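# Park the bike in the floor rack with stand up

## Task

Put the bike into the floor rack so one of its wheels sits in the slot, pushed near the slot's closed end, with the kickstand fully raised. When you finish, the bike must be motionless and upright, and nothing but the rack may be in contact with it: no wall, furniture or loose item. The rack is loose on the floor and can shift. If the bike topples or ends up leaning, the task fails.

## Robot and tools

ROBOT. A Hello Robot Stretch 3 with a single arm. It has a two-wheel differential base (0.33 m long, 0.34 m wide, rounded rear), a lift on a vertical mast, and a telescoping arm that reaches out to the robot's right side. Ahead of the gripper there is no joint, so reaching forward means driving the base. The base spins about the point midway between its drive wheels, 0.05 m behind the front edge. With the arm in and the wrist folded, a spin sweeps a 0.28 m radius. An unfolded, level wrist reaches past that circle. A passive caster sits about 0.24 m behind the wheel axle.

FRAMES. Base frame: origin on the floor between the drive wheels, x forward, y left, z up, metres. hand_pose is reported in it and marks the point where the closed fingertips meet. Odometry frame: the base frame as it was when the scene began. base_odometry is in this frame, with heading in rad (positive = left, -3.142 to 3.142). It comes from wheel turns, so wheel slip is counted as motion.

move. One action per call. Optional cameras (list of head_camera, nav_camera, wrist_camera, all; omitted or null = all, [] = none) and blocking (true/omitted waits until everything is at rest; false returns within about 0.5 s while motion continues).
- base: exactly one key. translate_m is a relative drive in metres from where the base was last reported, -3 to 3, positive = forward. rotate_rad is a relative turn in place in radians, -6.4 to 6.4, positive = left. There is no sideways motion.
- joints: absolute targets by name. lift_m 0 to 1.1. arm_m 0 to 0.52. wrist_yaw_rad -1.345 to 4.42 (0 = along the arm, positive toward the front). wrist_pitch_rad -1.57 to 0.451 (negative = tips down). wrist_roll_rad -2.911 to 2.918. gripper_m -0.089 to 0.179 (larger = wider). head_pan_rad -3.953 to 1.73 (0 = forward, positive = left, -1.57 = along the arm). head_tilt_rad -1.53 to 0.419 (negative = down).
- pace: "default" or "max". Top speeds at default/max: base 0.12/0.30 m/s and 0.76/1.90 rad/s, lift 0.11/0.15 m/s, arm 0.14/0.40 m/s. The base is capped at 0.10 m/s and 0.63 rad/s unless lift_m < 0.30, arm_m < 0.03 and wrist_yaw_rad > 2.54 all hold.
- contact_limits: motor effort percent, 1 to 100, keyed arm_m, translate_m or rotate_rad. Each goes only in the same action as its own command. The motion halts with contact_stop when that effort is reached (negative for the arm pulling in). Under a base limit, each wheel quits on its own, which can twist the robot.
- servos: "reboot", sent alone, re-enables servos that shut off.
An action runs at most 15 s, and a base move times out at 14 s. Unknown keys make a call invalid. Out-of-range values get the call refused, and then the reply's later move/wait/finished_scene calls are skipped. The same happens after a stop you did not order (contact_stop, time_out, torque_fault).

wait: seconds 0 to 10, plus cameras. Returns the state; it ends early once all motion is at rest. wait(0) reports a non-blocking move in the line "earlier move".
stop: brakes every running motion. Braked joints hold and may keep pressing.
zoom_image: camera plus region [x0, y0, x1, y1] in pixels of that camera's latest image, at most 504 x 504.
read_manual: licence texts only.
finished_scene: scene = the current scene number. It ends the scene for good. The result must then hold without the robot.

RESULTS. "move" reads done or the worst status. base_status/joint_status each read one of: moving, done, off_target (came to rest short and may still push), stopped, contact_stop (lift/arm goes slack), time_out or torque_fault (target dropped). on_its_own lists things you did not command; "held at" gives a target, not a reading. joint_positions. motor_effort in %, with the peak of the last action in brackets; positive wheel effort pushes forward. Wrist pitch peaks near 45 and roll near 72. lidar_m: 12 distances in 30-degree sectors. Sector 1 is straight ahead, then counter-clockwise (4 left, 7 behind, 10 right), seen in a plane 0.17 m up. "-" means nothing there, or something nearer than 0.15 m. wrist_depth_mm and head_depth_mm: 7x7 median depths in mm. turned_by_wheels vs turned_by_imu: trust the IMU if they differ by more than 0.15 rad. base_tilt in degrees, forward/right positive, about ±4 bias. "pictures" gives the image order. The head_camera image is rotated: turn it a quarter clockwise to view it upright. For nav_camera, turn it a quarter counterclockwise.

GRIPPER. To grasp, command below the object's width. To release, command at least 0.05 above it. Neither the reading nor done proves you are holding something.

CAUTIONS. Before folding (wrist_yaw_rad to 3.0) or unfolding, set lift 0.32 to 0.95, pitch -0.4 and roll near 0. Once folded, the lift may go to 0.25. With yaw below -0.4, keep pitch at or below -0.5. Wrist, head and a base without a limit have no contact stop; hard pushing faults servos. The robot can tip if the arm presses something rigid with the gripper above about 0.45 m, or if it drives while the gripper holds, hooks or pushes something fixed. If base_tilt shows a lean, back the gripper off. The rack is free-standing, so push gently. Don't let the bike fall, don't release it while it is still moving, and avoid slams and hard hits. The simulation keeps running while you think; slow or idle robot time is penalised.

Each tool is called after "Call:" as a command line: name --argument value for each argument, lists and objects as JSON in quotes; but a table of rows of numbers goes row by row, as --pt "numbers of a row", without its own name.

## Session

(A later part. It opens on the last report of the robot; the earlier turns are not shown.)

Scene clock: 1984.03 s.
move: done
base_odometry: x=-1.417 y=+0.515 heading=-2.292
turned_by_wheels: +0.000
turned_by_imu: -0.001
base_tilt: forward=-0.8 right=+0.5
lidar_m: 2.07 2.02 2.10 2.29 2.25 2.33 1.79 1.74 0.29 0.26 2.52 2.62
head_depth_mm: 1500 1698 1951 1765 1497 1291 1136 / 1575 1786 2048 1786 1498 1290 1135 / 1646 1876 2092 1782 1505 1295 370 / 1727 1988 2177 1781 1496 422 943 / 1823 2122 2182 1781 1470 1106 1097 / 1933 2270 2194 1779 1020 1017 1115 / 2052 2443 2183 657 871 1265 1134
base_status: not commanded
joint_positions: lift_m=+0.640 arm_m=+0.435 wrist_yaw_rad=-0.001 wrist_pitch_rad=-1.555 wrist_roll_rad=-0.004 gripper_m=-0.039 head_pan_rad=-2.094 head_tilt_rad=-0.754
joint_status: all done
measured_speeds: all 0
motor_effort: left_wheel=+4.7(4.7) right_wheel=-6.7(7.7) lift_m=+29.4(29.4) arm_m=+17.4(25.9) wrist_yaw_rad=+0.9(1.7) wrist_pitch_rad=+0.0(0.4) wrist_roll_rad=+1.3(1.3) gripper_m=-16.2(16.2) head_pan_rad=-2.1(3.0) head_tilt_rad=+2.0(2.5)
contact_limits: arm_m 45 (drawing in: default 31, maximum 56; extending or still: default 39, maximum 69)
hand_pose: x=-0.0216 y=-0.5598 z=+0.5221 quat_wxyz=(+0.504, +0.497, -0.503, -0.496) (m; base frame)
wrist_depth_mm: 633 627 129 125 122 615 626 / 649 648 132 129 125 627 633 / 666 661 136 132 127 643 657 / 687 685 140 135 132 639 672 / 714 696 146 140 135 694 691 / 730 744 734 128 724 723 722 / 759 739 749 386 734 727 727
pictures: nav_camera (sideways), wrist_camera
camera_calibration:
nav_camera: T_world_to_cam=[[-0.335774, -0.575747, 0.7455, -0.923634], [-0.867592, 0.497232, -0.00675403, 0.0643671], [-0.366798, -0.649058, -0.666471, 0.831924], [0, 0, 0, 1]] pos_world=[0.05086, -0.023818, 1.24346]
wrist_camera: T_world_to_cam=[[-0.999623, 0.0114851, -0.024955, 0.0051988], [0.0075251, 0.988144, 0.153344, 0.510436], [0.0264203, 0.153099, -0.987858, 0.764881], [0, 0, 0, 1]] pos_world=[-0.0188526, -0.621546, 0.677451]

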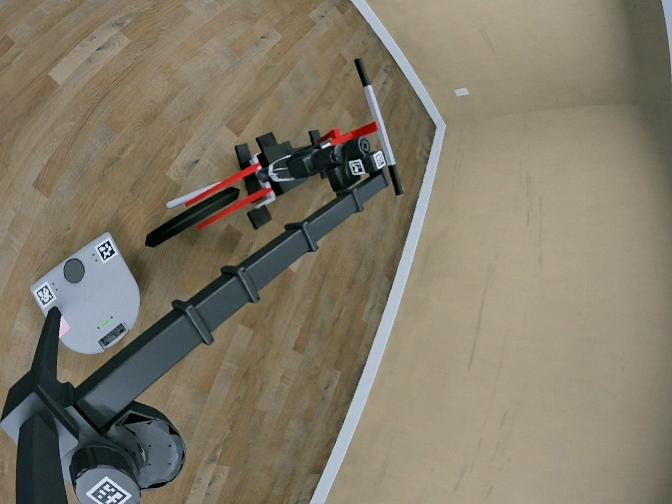

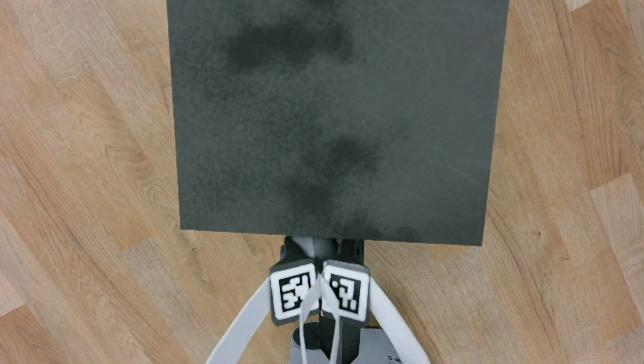

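Call:
move --joints '{"arm_m": 0.45}' --contact_limits '{"arm_m": 45}' --cameras '["wrist_camera", "nav_camera"]'

Call:
zoom_image --camera "nav_camera" --region '[120, 40, 440, 280]'

Scene clock: 1995.20 s.
move: done
base_odometry: x=-1.417 y=+0.515 heading=-2.292
turned_by_wheels: +0.000
turned_by_imu: -0.001
base_tilt: forward=-0.8 right=+0.5
lidar_m: 2.08 2.01 2.11 2.29 2.25 2.32 1.79 1.73 1.82 0.28 2.52 2.63
head_depth_mm: 1499 1690 1922 1788 1494 1294 1140 / 1566 1787 2014 1792 1505 1289 1138 / 1649 1875 2097 1780 1492 1295 370 / 1727 1986 2182 1779 1495 423 946 / 1830 2140 2194 1772 1471 1117 1091 / 1934 2252 2192 1782 530 1020 1117 / 2038 2447 2136 662 909 1249 1137
base_status: not commanded
joint_positions: lift_m=+0.640 arm_m=+0.450 wrist_yaw_rad=-0.001 wrist_pitch_rad=-1.556 wrist_roll_rad=-0.004 gripper_m=-0.039 head_pan_rad=-2.094 head_tilt_rad=-0.754
joint_status: all done
measured_speeds: all 0
motor_effort: left_wheel=+5.1(5.6) right_wheel=-8.3(9.1) lift_m=+29.5(33.5) arm_m=+18.4(23.3) wrist_yaw_rad=+1.5(1.9) wrist_pitch_rad=+0.0(0.4) wrist_roll_rad=+0.9(1.3) gripper_m=-16.2(16.3) head_pan_rad=-2.3(3.1) head_tilt_rad=+1.7(2.9)
contact_limits: arm_m 45 (drawing in: default 31, maximum 56; extending or still: default 39, maximum 69)
hand_pose: x=-0.0216 y=-0.5747 z=+0.5221 quat_wxyz=(+0.504, +0.497, -0.503, -0.496) (m; base frame)
wrist_depth_mm: 650 640 129 124 122 613 619 / 650 646 131 128 124 619 636 / 670 669 136 132 128 650 655 / 683 679 140 134 131 678 671 / 706 712 145 140 136 704 692 / 722 710 707 128 722 706 703 / 739 745 736 376 736 720 738
pictures: nav_camera (sideways), wrist_camera
camera_calibration:
nav_camera: T_world_to_cam=[[-0.335774, -0.575747, 0.7455, -0.923634], [-0.867592, 0.497231, -0.00675403, 0.0643671], [-0.366798, -0.649058, -0.666471, 0.831924], [0, 0, 0, 1]] pos_world=[0.05086, -0.023818, 1.24346]
wrist_camera: T_world_to_cam=[[-0.999623, 0.0114734, -0.0249534, 0.00536361], [0.00750987, 0.988122, 0.15349, 0.525126], [0.0264181, 0.153245, -0.987835, 0.767272], [0, 0, 0, 1]] pos_world=[-0.0188519, -0.636531, 0.67747]

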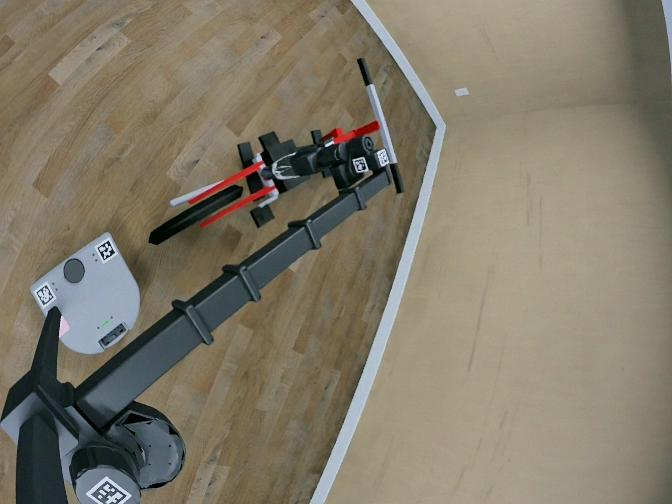

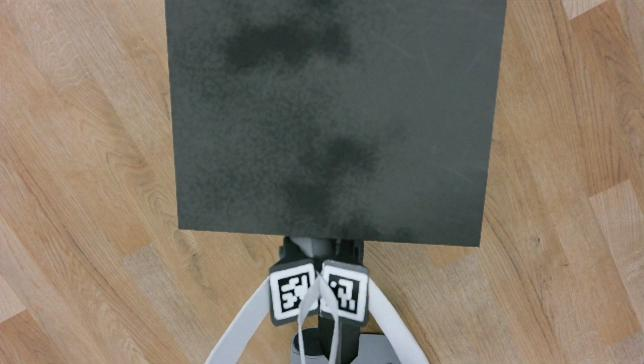

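Scaled by 1.575 from the camera's 672x504 image, which has a finer 792x594 frame.

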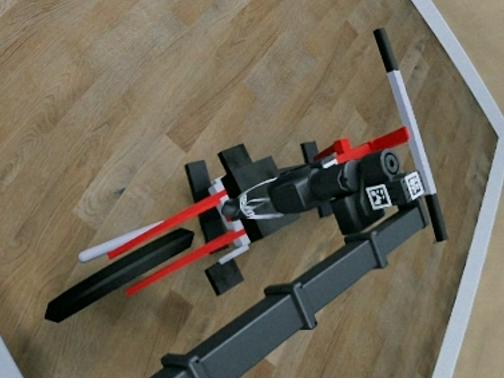

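Call:
move --joints '{"arm_m": 0.36}' --cameras '["wrist_camera"]'

Call:
move --joints '{"lift_m": 0.8, "arm_m": 0.1}' --cameras '["wrist_camera", "nav_camera", "head_camera"]'

Scene clock: 2012.03 s.
move: done
base_odometry: x=-1.417 y=+0.515 heading=-2.292
turned_by_wheels: +0.000
turned_by_imu: -0.001
base_tilt: forward=-0.8 right=+0.5
lidar_m: 2.07 2.01 2.11 2.29 2.25 2.32 1.79 1.74 1.82 0.28 2.52 2.64
head_depth_mm: 1484 1694 1930 1789 1504 1298 1136 / 1558 1792 2011 1778 1495 1295 1133 / 1655 1886 2098 1798 1497 1299 370 / 1741 2001 2177 1783 1492 418 945 / 1816 2117 2187 1772 1437 1217 1095 / 1944 2254 2177 1782 1028 1026 1114 / 2051 2430 2115 606 663 1241 1132
base_status: not commanded
joint_positions: lift_m=+0.640 arm_m=+0.360 wrist_yaw_rad=-0.001 wrist_pitch_rad=-1.554 wrist_roll_rad=-0.004 gripper_m=-0.039 head_pan_rad=-2.094 head_tilt_rad=-0.754
joint_status: all done
measured_speeds: all 0
motor_effort: left_wheel=+4.8(6.3) right_wheel=-4.9(9.0) lift_m=+31.1(31.1) arm_m=-12.5(17.2) wrist_yaw_rad=+0.8(2.1) wrist_pitch_rad=-0.1(0.3) wrist_roll_rad=+0.9(1.3) gripper_m=-16.0(16.4) head_pan_rad=-2.3(3.4) head_tilt_rad=+0.6(3.3)
hand_pose: x=-0.0216 y=-0.4850 z=+0.5221 quat_wxyz=(+0.505, +0.497, -0.503, -0.496) (m; base frame)
wrist_depth_mm: 630 627 136 133 130 623 619 / 650 639 647 358 636 639 651 / 684 669 663 339 651 659 672 / 680 696 695 327 670 665 671 / 705 689 692 154 700 687 693 / 724 729 720 128 711 705 699 / 740 751 723 - 733 733 742
pictures: wrist_camera
camera_calibration:
wrist_camera: T_world_to_cam=[[-0.999626, 0.0111223, -0.0249651, 0.00416216], [0.0071912, 0.988299, 0.152357, 0.437166], [0.0263676, 0.152121, -0.98801, 0.753032], [0, 0, 0, 1]] pos_world=[-0.0188388, -0.546649, 0.677502]

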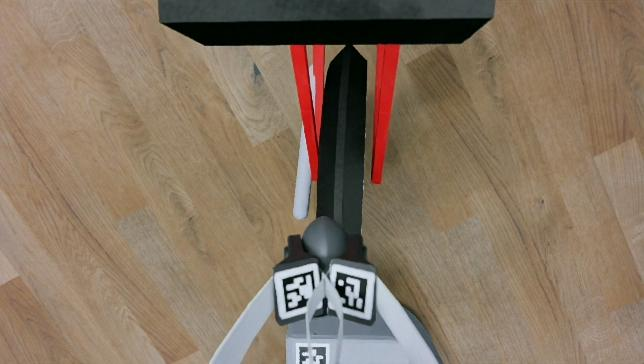

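Scene clock: 2015.17 s.
move: done
base_odometry: x=-1.417 y=+0.515 heading=-2.292
turned_by_wheels: +0.000
turned_by_imu: -0.001
base_tilt: forward=-0.8 right=+0.5
lidar_m: 2.07 2.01 2.10 2.29 2.25 2.33 1.79 1.74 1.82 0.28 2.52 2.64
head_depth_mm: 1490 1683 1944 1801 1501 1293 1181 / 1567 1792 2016 1769 1501 1317 - / 1649 1869 2099 1778 1500 - 1098 / 1729 1994 2173 1791 300 305 1140 / 1822 2134 2188 1780 323 1244 1094 / 1930 2251 2185 1783 323 344 1079 / 2055 2421 2118 1755 315 342 1129
base_status: not commanded
joint_positions: lift_m=+0.800 arm_m=+0.100 wrist_yaw_rad=+0.000 wrist_pitch_rad=-1.554 wrist_roll_rad=-0.004 gripper_m=-0.039 head_pan_rad=-2.094 head_tilt_rad=-0.754
joint_status: all done
measured_speeds: all 0
motor_effort: left_wheel=+5.3(6.3) right_wheel=-4.5(5.3) lift_m=+32.2(35.6) arm_m=-13.2(14.1) wrist_yaw_rad=+0.3(1.6) wrist_pitch_rad=-0.2(0.3) wrist_roll_rad=+1.1(1.4) gripper_m=-16.3(16.9) head_pan_rad=-2.6(3.5) head_tilt_rad=+2.1(4.1)
hand_pose: x=-0.0216 y=-0.2251 z=+0.6821 quat_wxyz=(+0.505, +0.497, -0.503, -0.495) (m; base frame)
wrist_depth_mm: 793 779 765 600 783 778 763 / 807 795 813 799 813 778 789 / 826 811 804 809 795 823 831 / 833 811 842 828 840 810 817 / 856 831 874 148 849 878 840 / 904 889 898 128 847 865 888 / 922 911 909 881 921 884 911
pictures: head_camera (sideways), nav_camera (sideways), wrist_camera
camera_calibration:
head_camera: T_world_to_cam=[[0.395979, 0.587798, -0.705475, 0.943846], [0.833304, -0.552769, 0.00716379, -0.0145987], [-0.385754, -0.590711, -0.708699, 0.87987], [0, 0, 0, 1]] pos_world=[-0.0221647, -0.0431115, 1.28953]
nav_camera: T_world_to_cam=[[-0.335761, -0.575723, 0.745525, -0.923666], [-0.867591, 0.497232, -0.00675392, 0.0643669], [-0.36681, -0.649079, -0.666443, 0.831888], [0, 0, 0, 1]] pos_world=[0.0508589, -0.0238199, 1.24346]
wrist_camera: T_world_to_cam=[[-0.999635, 0.0102804, -0.0249686, 0.00506186], [0.00636755, 0.988358, 0.152012, 0.156149], [0.0262407, 0.151798, -0.988063, 0.871537], [0, 0, 0, 1]] pos_world=[-0.018804, -0.286681, 0.837524]

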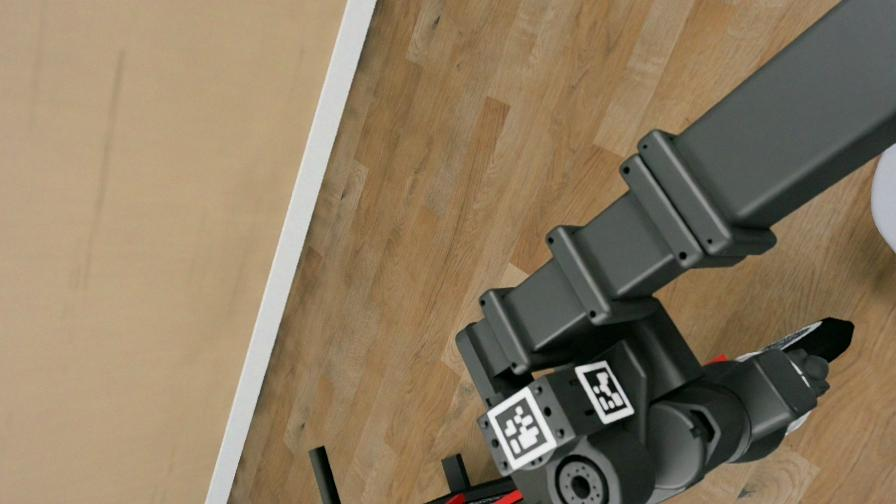

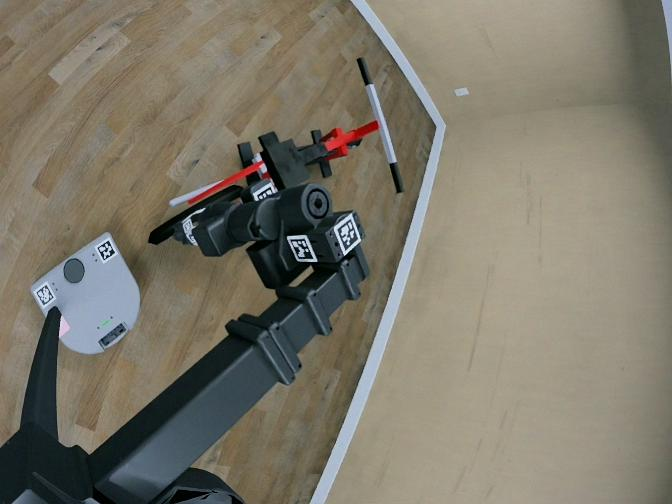

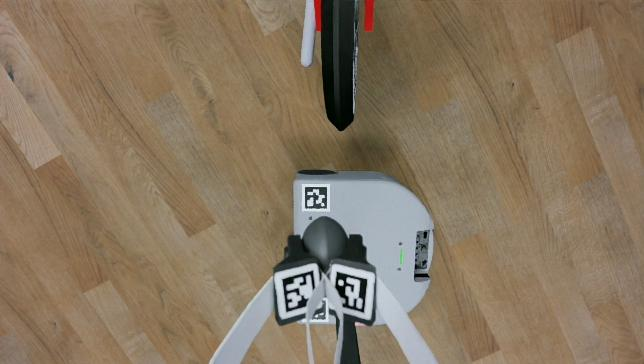

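Drive away and verify.

Call:
move --base '{"translate_m": 0.35}' --joints '{"head_pan_rad": -2.3, "head_tilt_rad": -0.6}' --cameras '["head_camera", "nav_camera"]'

Call:
zoom_image --camera "head_camera" --region '[200, 0, 704, 504]'

Scene clock: 2029.87 s.
move: done
base_odometry: x=-1.648 y=+0.252 heading=-2.292
turned_by_wheels: +0.000
turned_by_imu: +0.000
base_tilt: forward=-0.8 right=+0.5
lidar_m: 1.76 1.71 1.79 2.47 2.42 2.50 2.11 0.48 0.54 2.42 2.35 2.36
head_depth_mm: 1688 1881 2122 2114 1666 1394 1189 / 1722 1935 2181 2114 1679 1393 1213 / 1767 1994 2280 2117 1684 1390 1247 / 1820 2066 2354 2105 1683 1431 - / 1886 2125 2439 2126 1547 300 1145 / 1948 2177 2462 2104 998 309 1151 / 1998 2254 2574 1958 1374 309 312
base_status: done
joint_positions: lift_m=+0.800 arm_m=+0.100 wrist_yaw_rad=+0.000 wrist_pitch_rad=-1.554 wrist_roll_rad=-0.004 gripper_m=-0.039 head_pan_rad=-2.294 head_tilt_rad=-0.606
joint_status: all done
measured_speeds: all 0
motor_effort: left_wheel=+4.5(10.5) right_wheel=-2.2(3.1) lift_m=+27.0(31.1) arm_m=-11.2(12.6) wrist_yaw_rad=-0.4(0.9) wrist_pitch_rad=-0.1(0.4) wrist_roll_rad=+1.1(1.3) gripper_m=-14.3(17.1) head_pan_rad=-2.2(3.9) head_tilt_rad=+1.4(4.5)
hand_pose: x=-0.0216 y=-0.2251 z=+0.6821 quat_wxyz=(+0.505, +0.497, -0.503, -0.495) (m; base frame)
wrist_depth_mm: 783 779 761 790 778 609 472 / 797 812 803 781 778 641 782 / 811 822 807 835 803 799 818 / 845 828 815 829 824 814 846 / 887 858 862 148 876 873 849 / 897 882 874 129 861 863 894 / 924 917 923 903 911 906 915
pictures: head_camera (sideways), nav_camera (sideways)
camera_calibration:
head_camera: T_world_to_cam=[[0.430751, 0.413857, -0.801982, 1.06942], [0.708289, -0.705736, 0.0162376, -0.0256515], [-0.559268, -0.575029, -0.597127, 0.7358], [0, 0, 0, 1]] pos_world=[-0.0309769, -0.0375844, 1.29744]
nav_camera: T_world_to_cam=[[-0.365722, -0.40987, 0.835616, -1.04092], [-0.752397, 0.658681, -0.00621621, 0.0629654], [-0.547857, -0.630988, -0.549278, 0.680574], [0, 0, 0, 1]] pos_world=[0.0395437, -0.038683, 1.24403]

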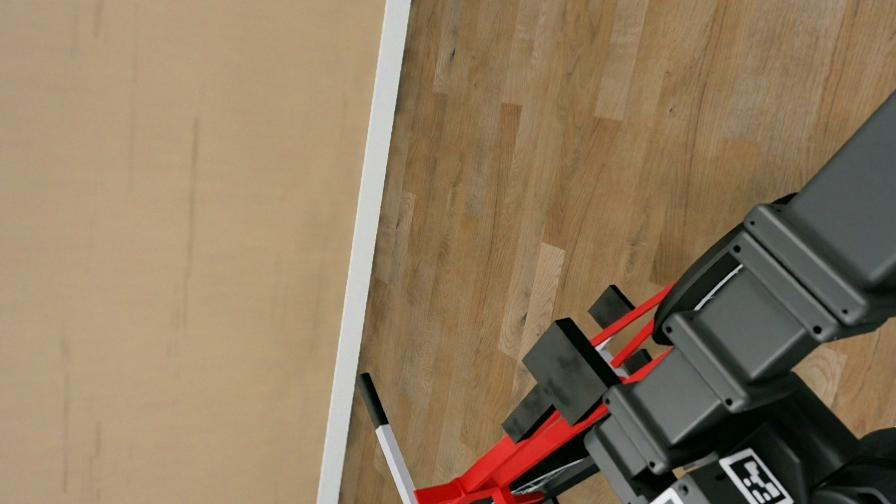

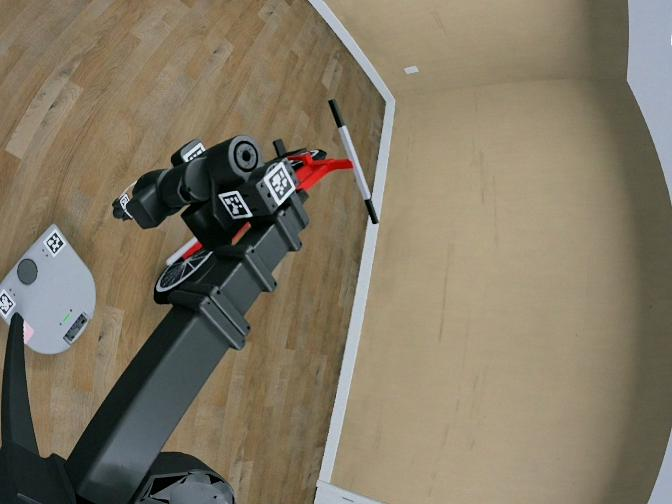

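Scaled by 1.000.

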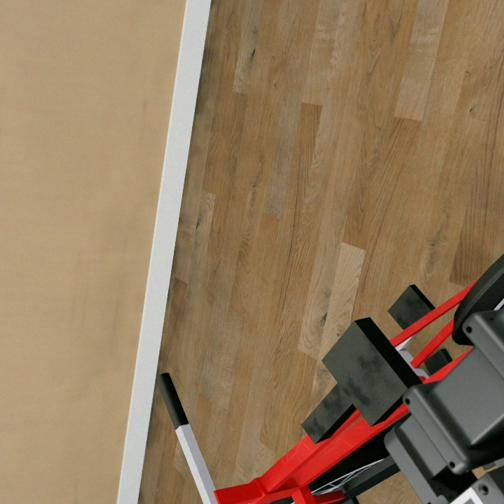

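Call:
move --base '{"rotate_rad": -1.3}' --joints '{"head_pan_rad": -0.7, "head_tilt_rad": -0.65}' --cameras '["head_camera", "nav_camera"]'

Call:
zoom_image --camera "head_camera" --region '[200, 0, 704, 504]'

Scene clock: 2041.17 s.
move: done
base_odometry: x=-1.648 y=+0.252 heading=+2.692
turned_by_wheels: -1.300
turned_by_imu: -1.312
base_tilt: forward=-0.9 right=+0.6
lidar_m: 2.36 2.36 1.94 1.71 1.71 2.03 2.39 2.40 2.28 2.04 0.48 1.06
head_depth_mm: 1763 1949 2198 1996 1622 1365 1171 / 1871 2076 2322 2022 1630 1363 1128 / 1966 2216 2406 1995 1553 1070 1149 / 2120 2389 2556 2027 1150 1308 1174 / 2264 2529 2637 1381 1514 1368 1181 / 2418 2764 2627 2006 1625 1358 1176 / 2540 2828 2604 1949 1631 1374 1176
base_status: done
joint_positions: lift_m=+0.800 arm_m=+0.100 wrist_yaw_rad=+0.000 wrist_pitch_rad=-1.554 wrist_roll_rad=-0.004 gripper_m=-0.039 head_pan_rad=-0.706 head_tilt_rad=-0.642
joint_status: all done
measured_speeds: all 0
motor_effort: left_wheel=+6.6(11.5) right_wheel=-5.6(9.2) lift_m=+24.7(27.0) arm_m=-12.0(12.7) wrist_yaw_rad=+0.6(1.1) wrist_pitch_rad=-0.1(0.3) wrist_roll_rad=+1.0(1.3) gripper_m=-15.1(16.4) head_pan_rad=+2.9(6.2) head_tilt_rad=-3.4(6.6)
hand_pose: x=-0.0216 y=-0.2251 z=+0.6821 quat_wxyz=(+0.505, +0.497, -0.503, -0.495) (m; base frame)
wrist_depth_mm: 763 615 773 756 779 763 773 / 807 794 797 797 769 779 779 / 807 823 808 831 814 803 812 / 864 840 835 842 838 818 816 / 884 846 857 147 863 837 852 / 889 868 854 128 876 853 864 / 918 920 899 900 903 901 912
pictures: head_camera (sideways), nav_camera (sideways)
camera_calibration:
head_camera: T_world_to_cam=[[-0.44277, 0.441903, -0.780177, 1.04632], [0.693816, 0.720015, 0.0140685, -0.0227385], [0.567956, -0.53507, -0.625401, 0.765704], [0, 0, 0, 1]] pos_world=[0.0441715, -0.0362969, 1.29551]
nav_camera: T_world_to_cam=[[0.438598, -0.377751, 0.815436, -1.01952], [-0.645765, -0.76351, -0.00635918, 0.0625008], [0.624995, -0.523791, -0.578813, 0.711844], [0, 0, 0, 1]] pos_world=[0.0426211, 0.0354524, 1.24377]

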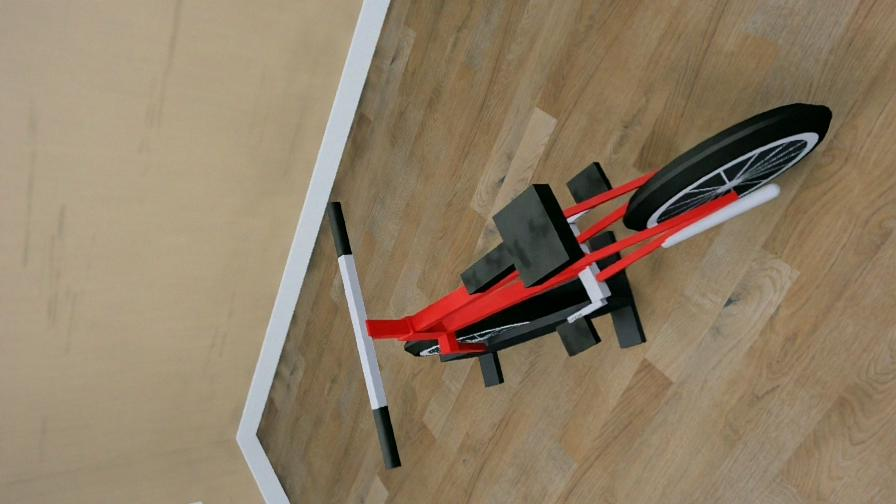

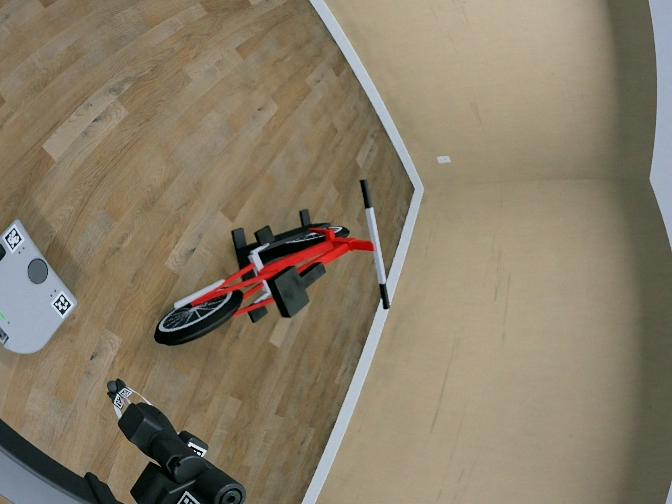

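Scaled by 1.000.

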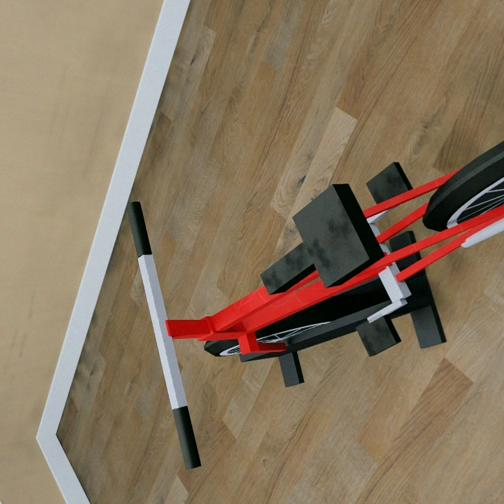

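Call:
zoom_image --camera "head_camera" --region '[380, 260, 660, 400]'

Call:
wait --seconds 2 --cameras '["head_camera"]'

Scaled by 1.800 from the camera's 896x504 image, which has a finer 1280x720 frame.

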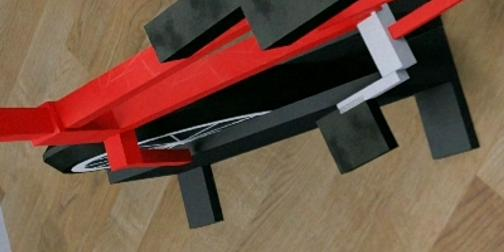

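Scene clock: 2050.97 s.
base_odometry: x=-1.648 y=+0.252 heading=+2.692
turned_by_wheels: +0.000
turned_by_imu: -0.001
base_tilt: forward=-0.8 right=+0.4
lidar_m: 2.36 2.36 1.94 1.70 1.71 2.03 2.39 2.40 2.28 2.04 0.48 1.06
head_depth_mm: 1762 1968 2176 2012 1634 1368 1173 / 1870 2073 2324 2009 1625 1375 1133 / 1991 2224 2406 2015 1549 1072 1147 / 2089 2377 2520 2005 1152 1305 1176 / 2247 2554 2648 1391 1523 1370 1177 / 2406 2782 2644 2015 1633 1372 1178 / 2533 2808 2641 1957 1634 1376 1175
base_status: done
joint_positions: lift_m=+0.800 arm_m=+0.100 wrist_yaw_rad=+0.000 wrist_pitch_rad=-1.554 wrist_roll_rad=-0.004 gripper_m=-0.039 head_pan_rad=-0.706 head_tilt_rad=-0.642
joint_status: all done
measured_speeds: all 0
motor_effort: left_wheel=+7.6(11.5) right_wheel=-6.1(9.2) lift_m=+24.3(27.0) arm_m=-12.5(12.7) wrist_yaw_rad=+0.7(1.1) wrist_pitch_rad=+0.0(0.3) wrist_roll_rad=+1.0(1.3) gripper_m=-14.4(16.4) head_pan_rad=+2.3(6.2) head_tilt_rad=-3.9(6.6)
hand_pose: x=-0.0216 y=-0.2251 z=+0.6821 quat_wxyz=(+0.505, +0.497, -0.503, -0.495) (m; base frame)
wrist_depth_mm: 794 619 766 787 779 764 763 / 795 808 809 780 790 792 769 / 803 821 815 787 806 809 793 / 822 828 835 826 809 835 827 / 868 846 829 148 858 835 857 / 913 881 878 129 885 868 889 / 925 907 906 898 943 915 904
wait: 2.00 s; at rest from the start
pictures: head_camera (sideways)
camera_calibration:
head_camera: T_world_to_cam=[[-0.44277, 0.441903, -0.780177, 1.04632], [0.693816, 0.720015, 0.0140685, -0.0227385], [0.567956, -0.53507, -0.625401, 0.765704], [0, 0, 0, 1]] pos_world=[0.0441715, -0.0362969, 1.29551]

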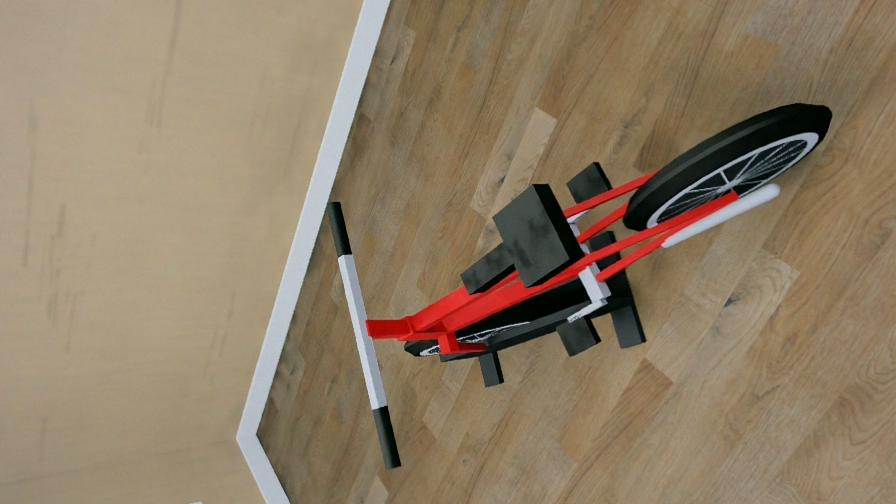

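Call:
finished_scene --scene 2

The scene is finished: the task was done.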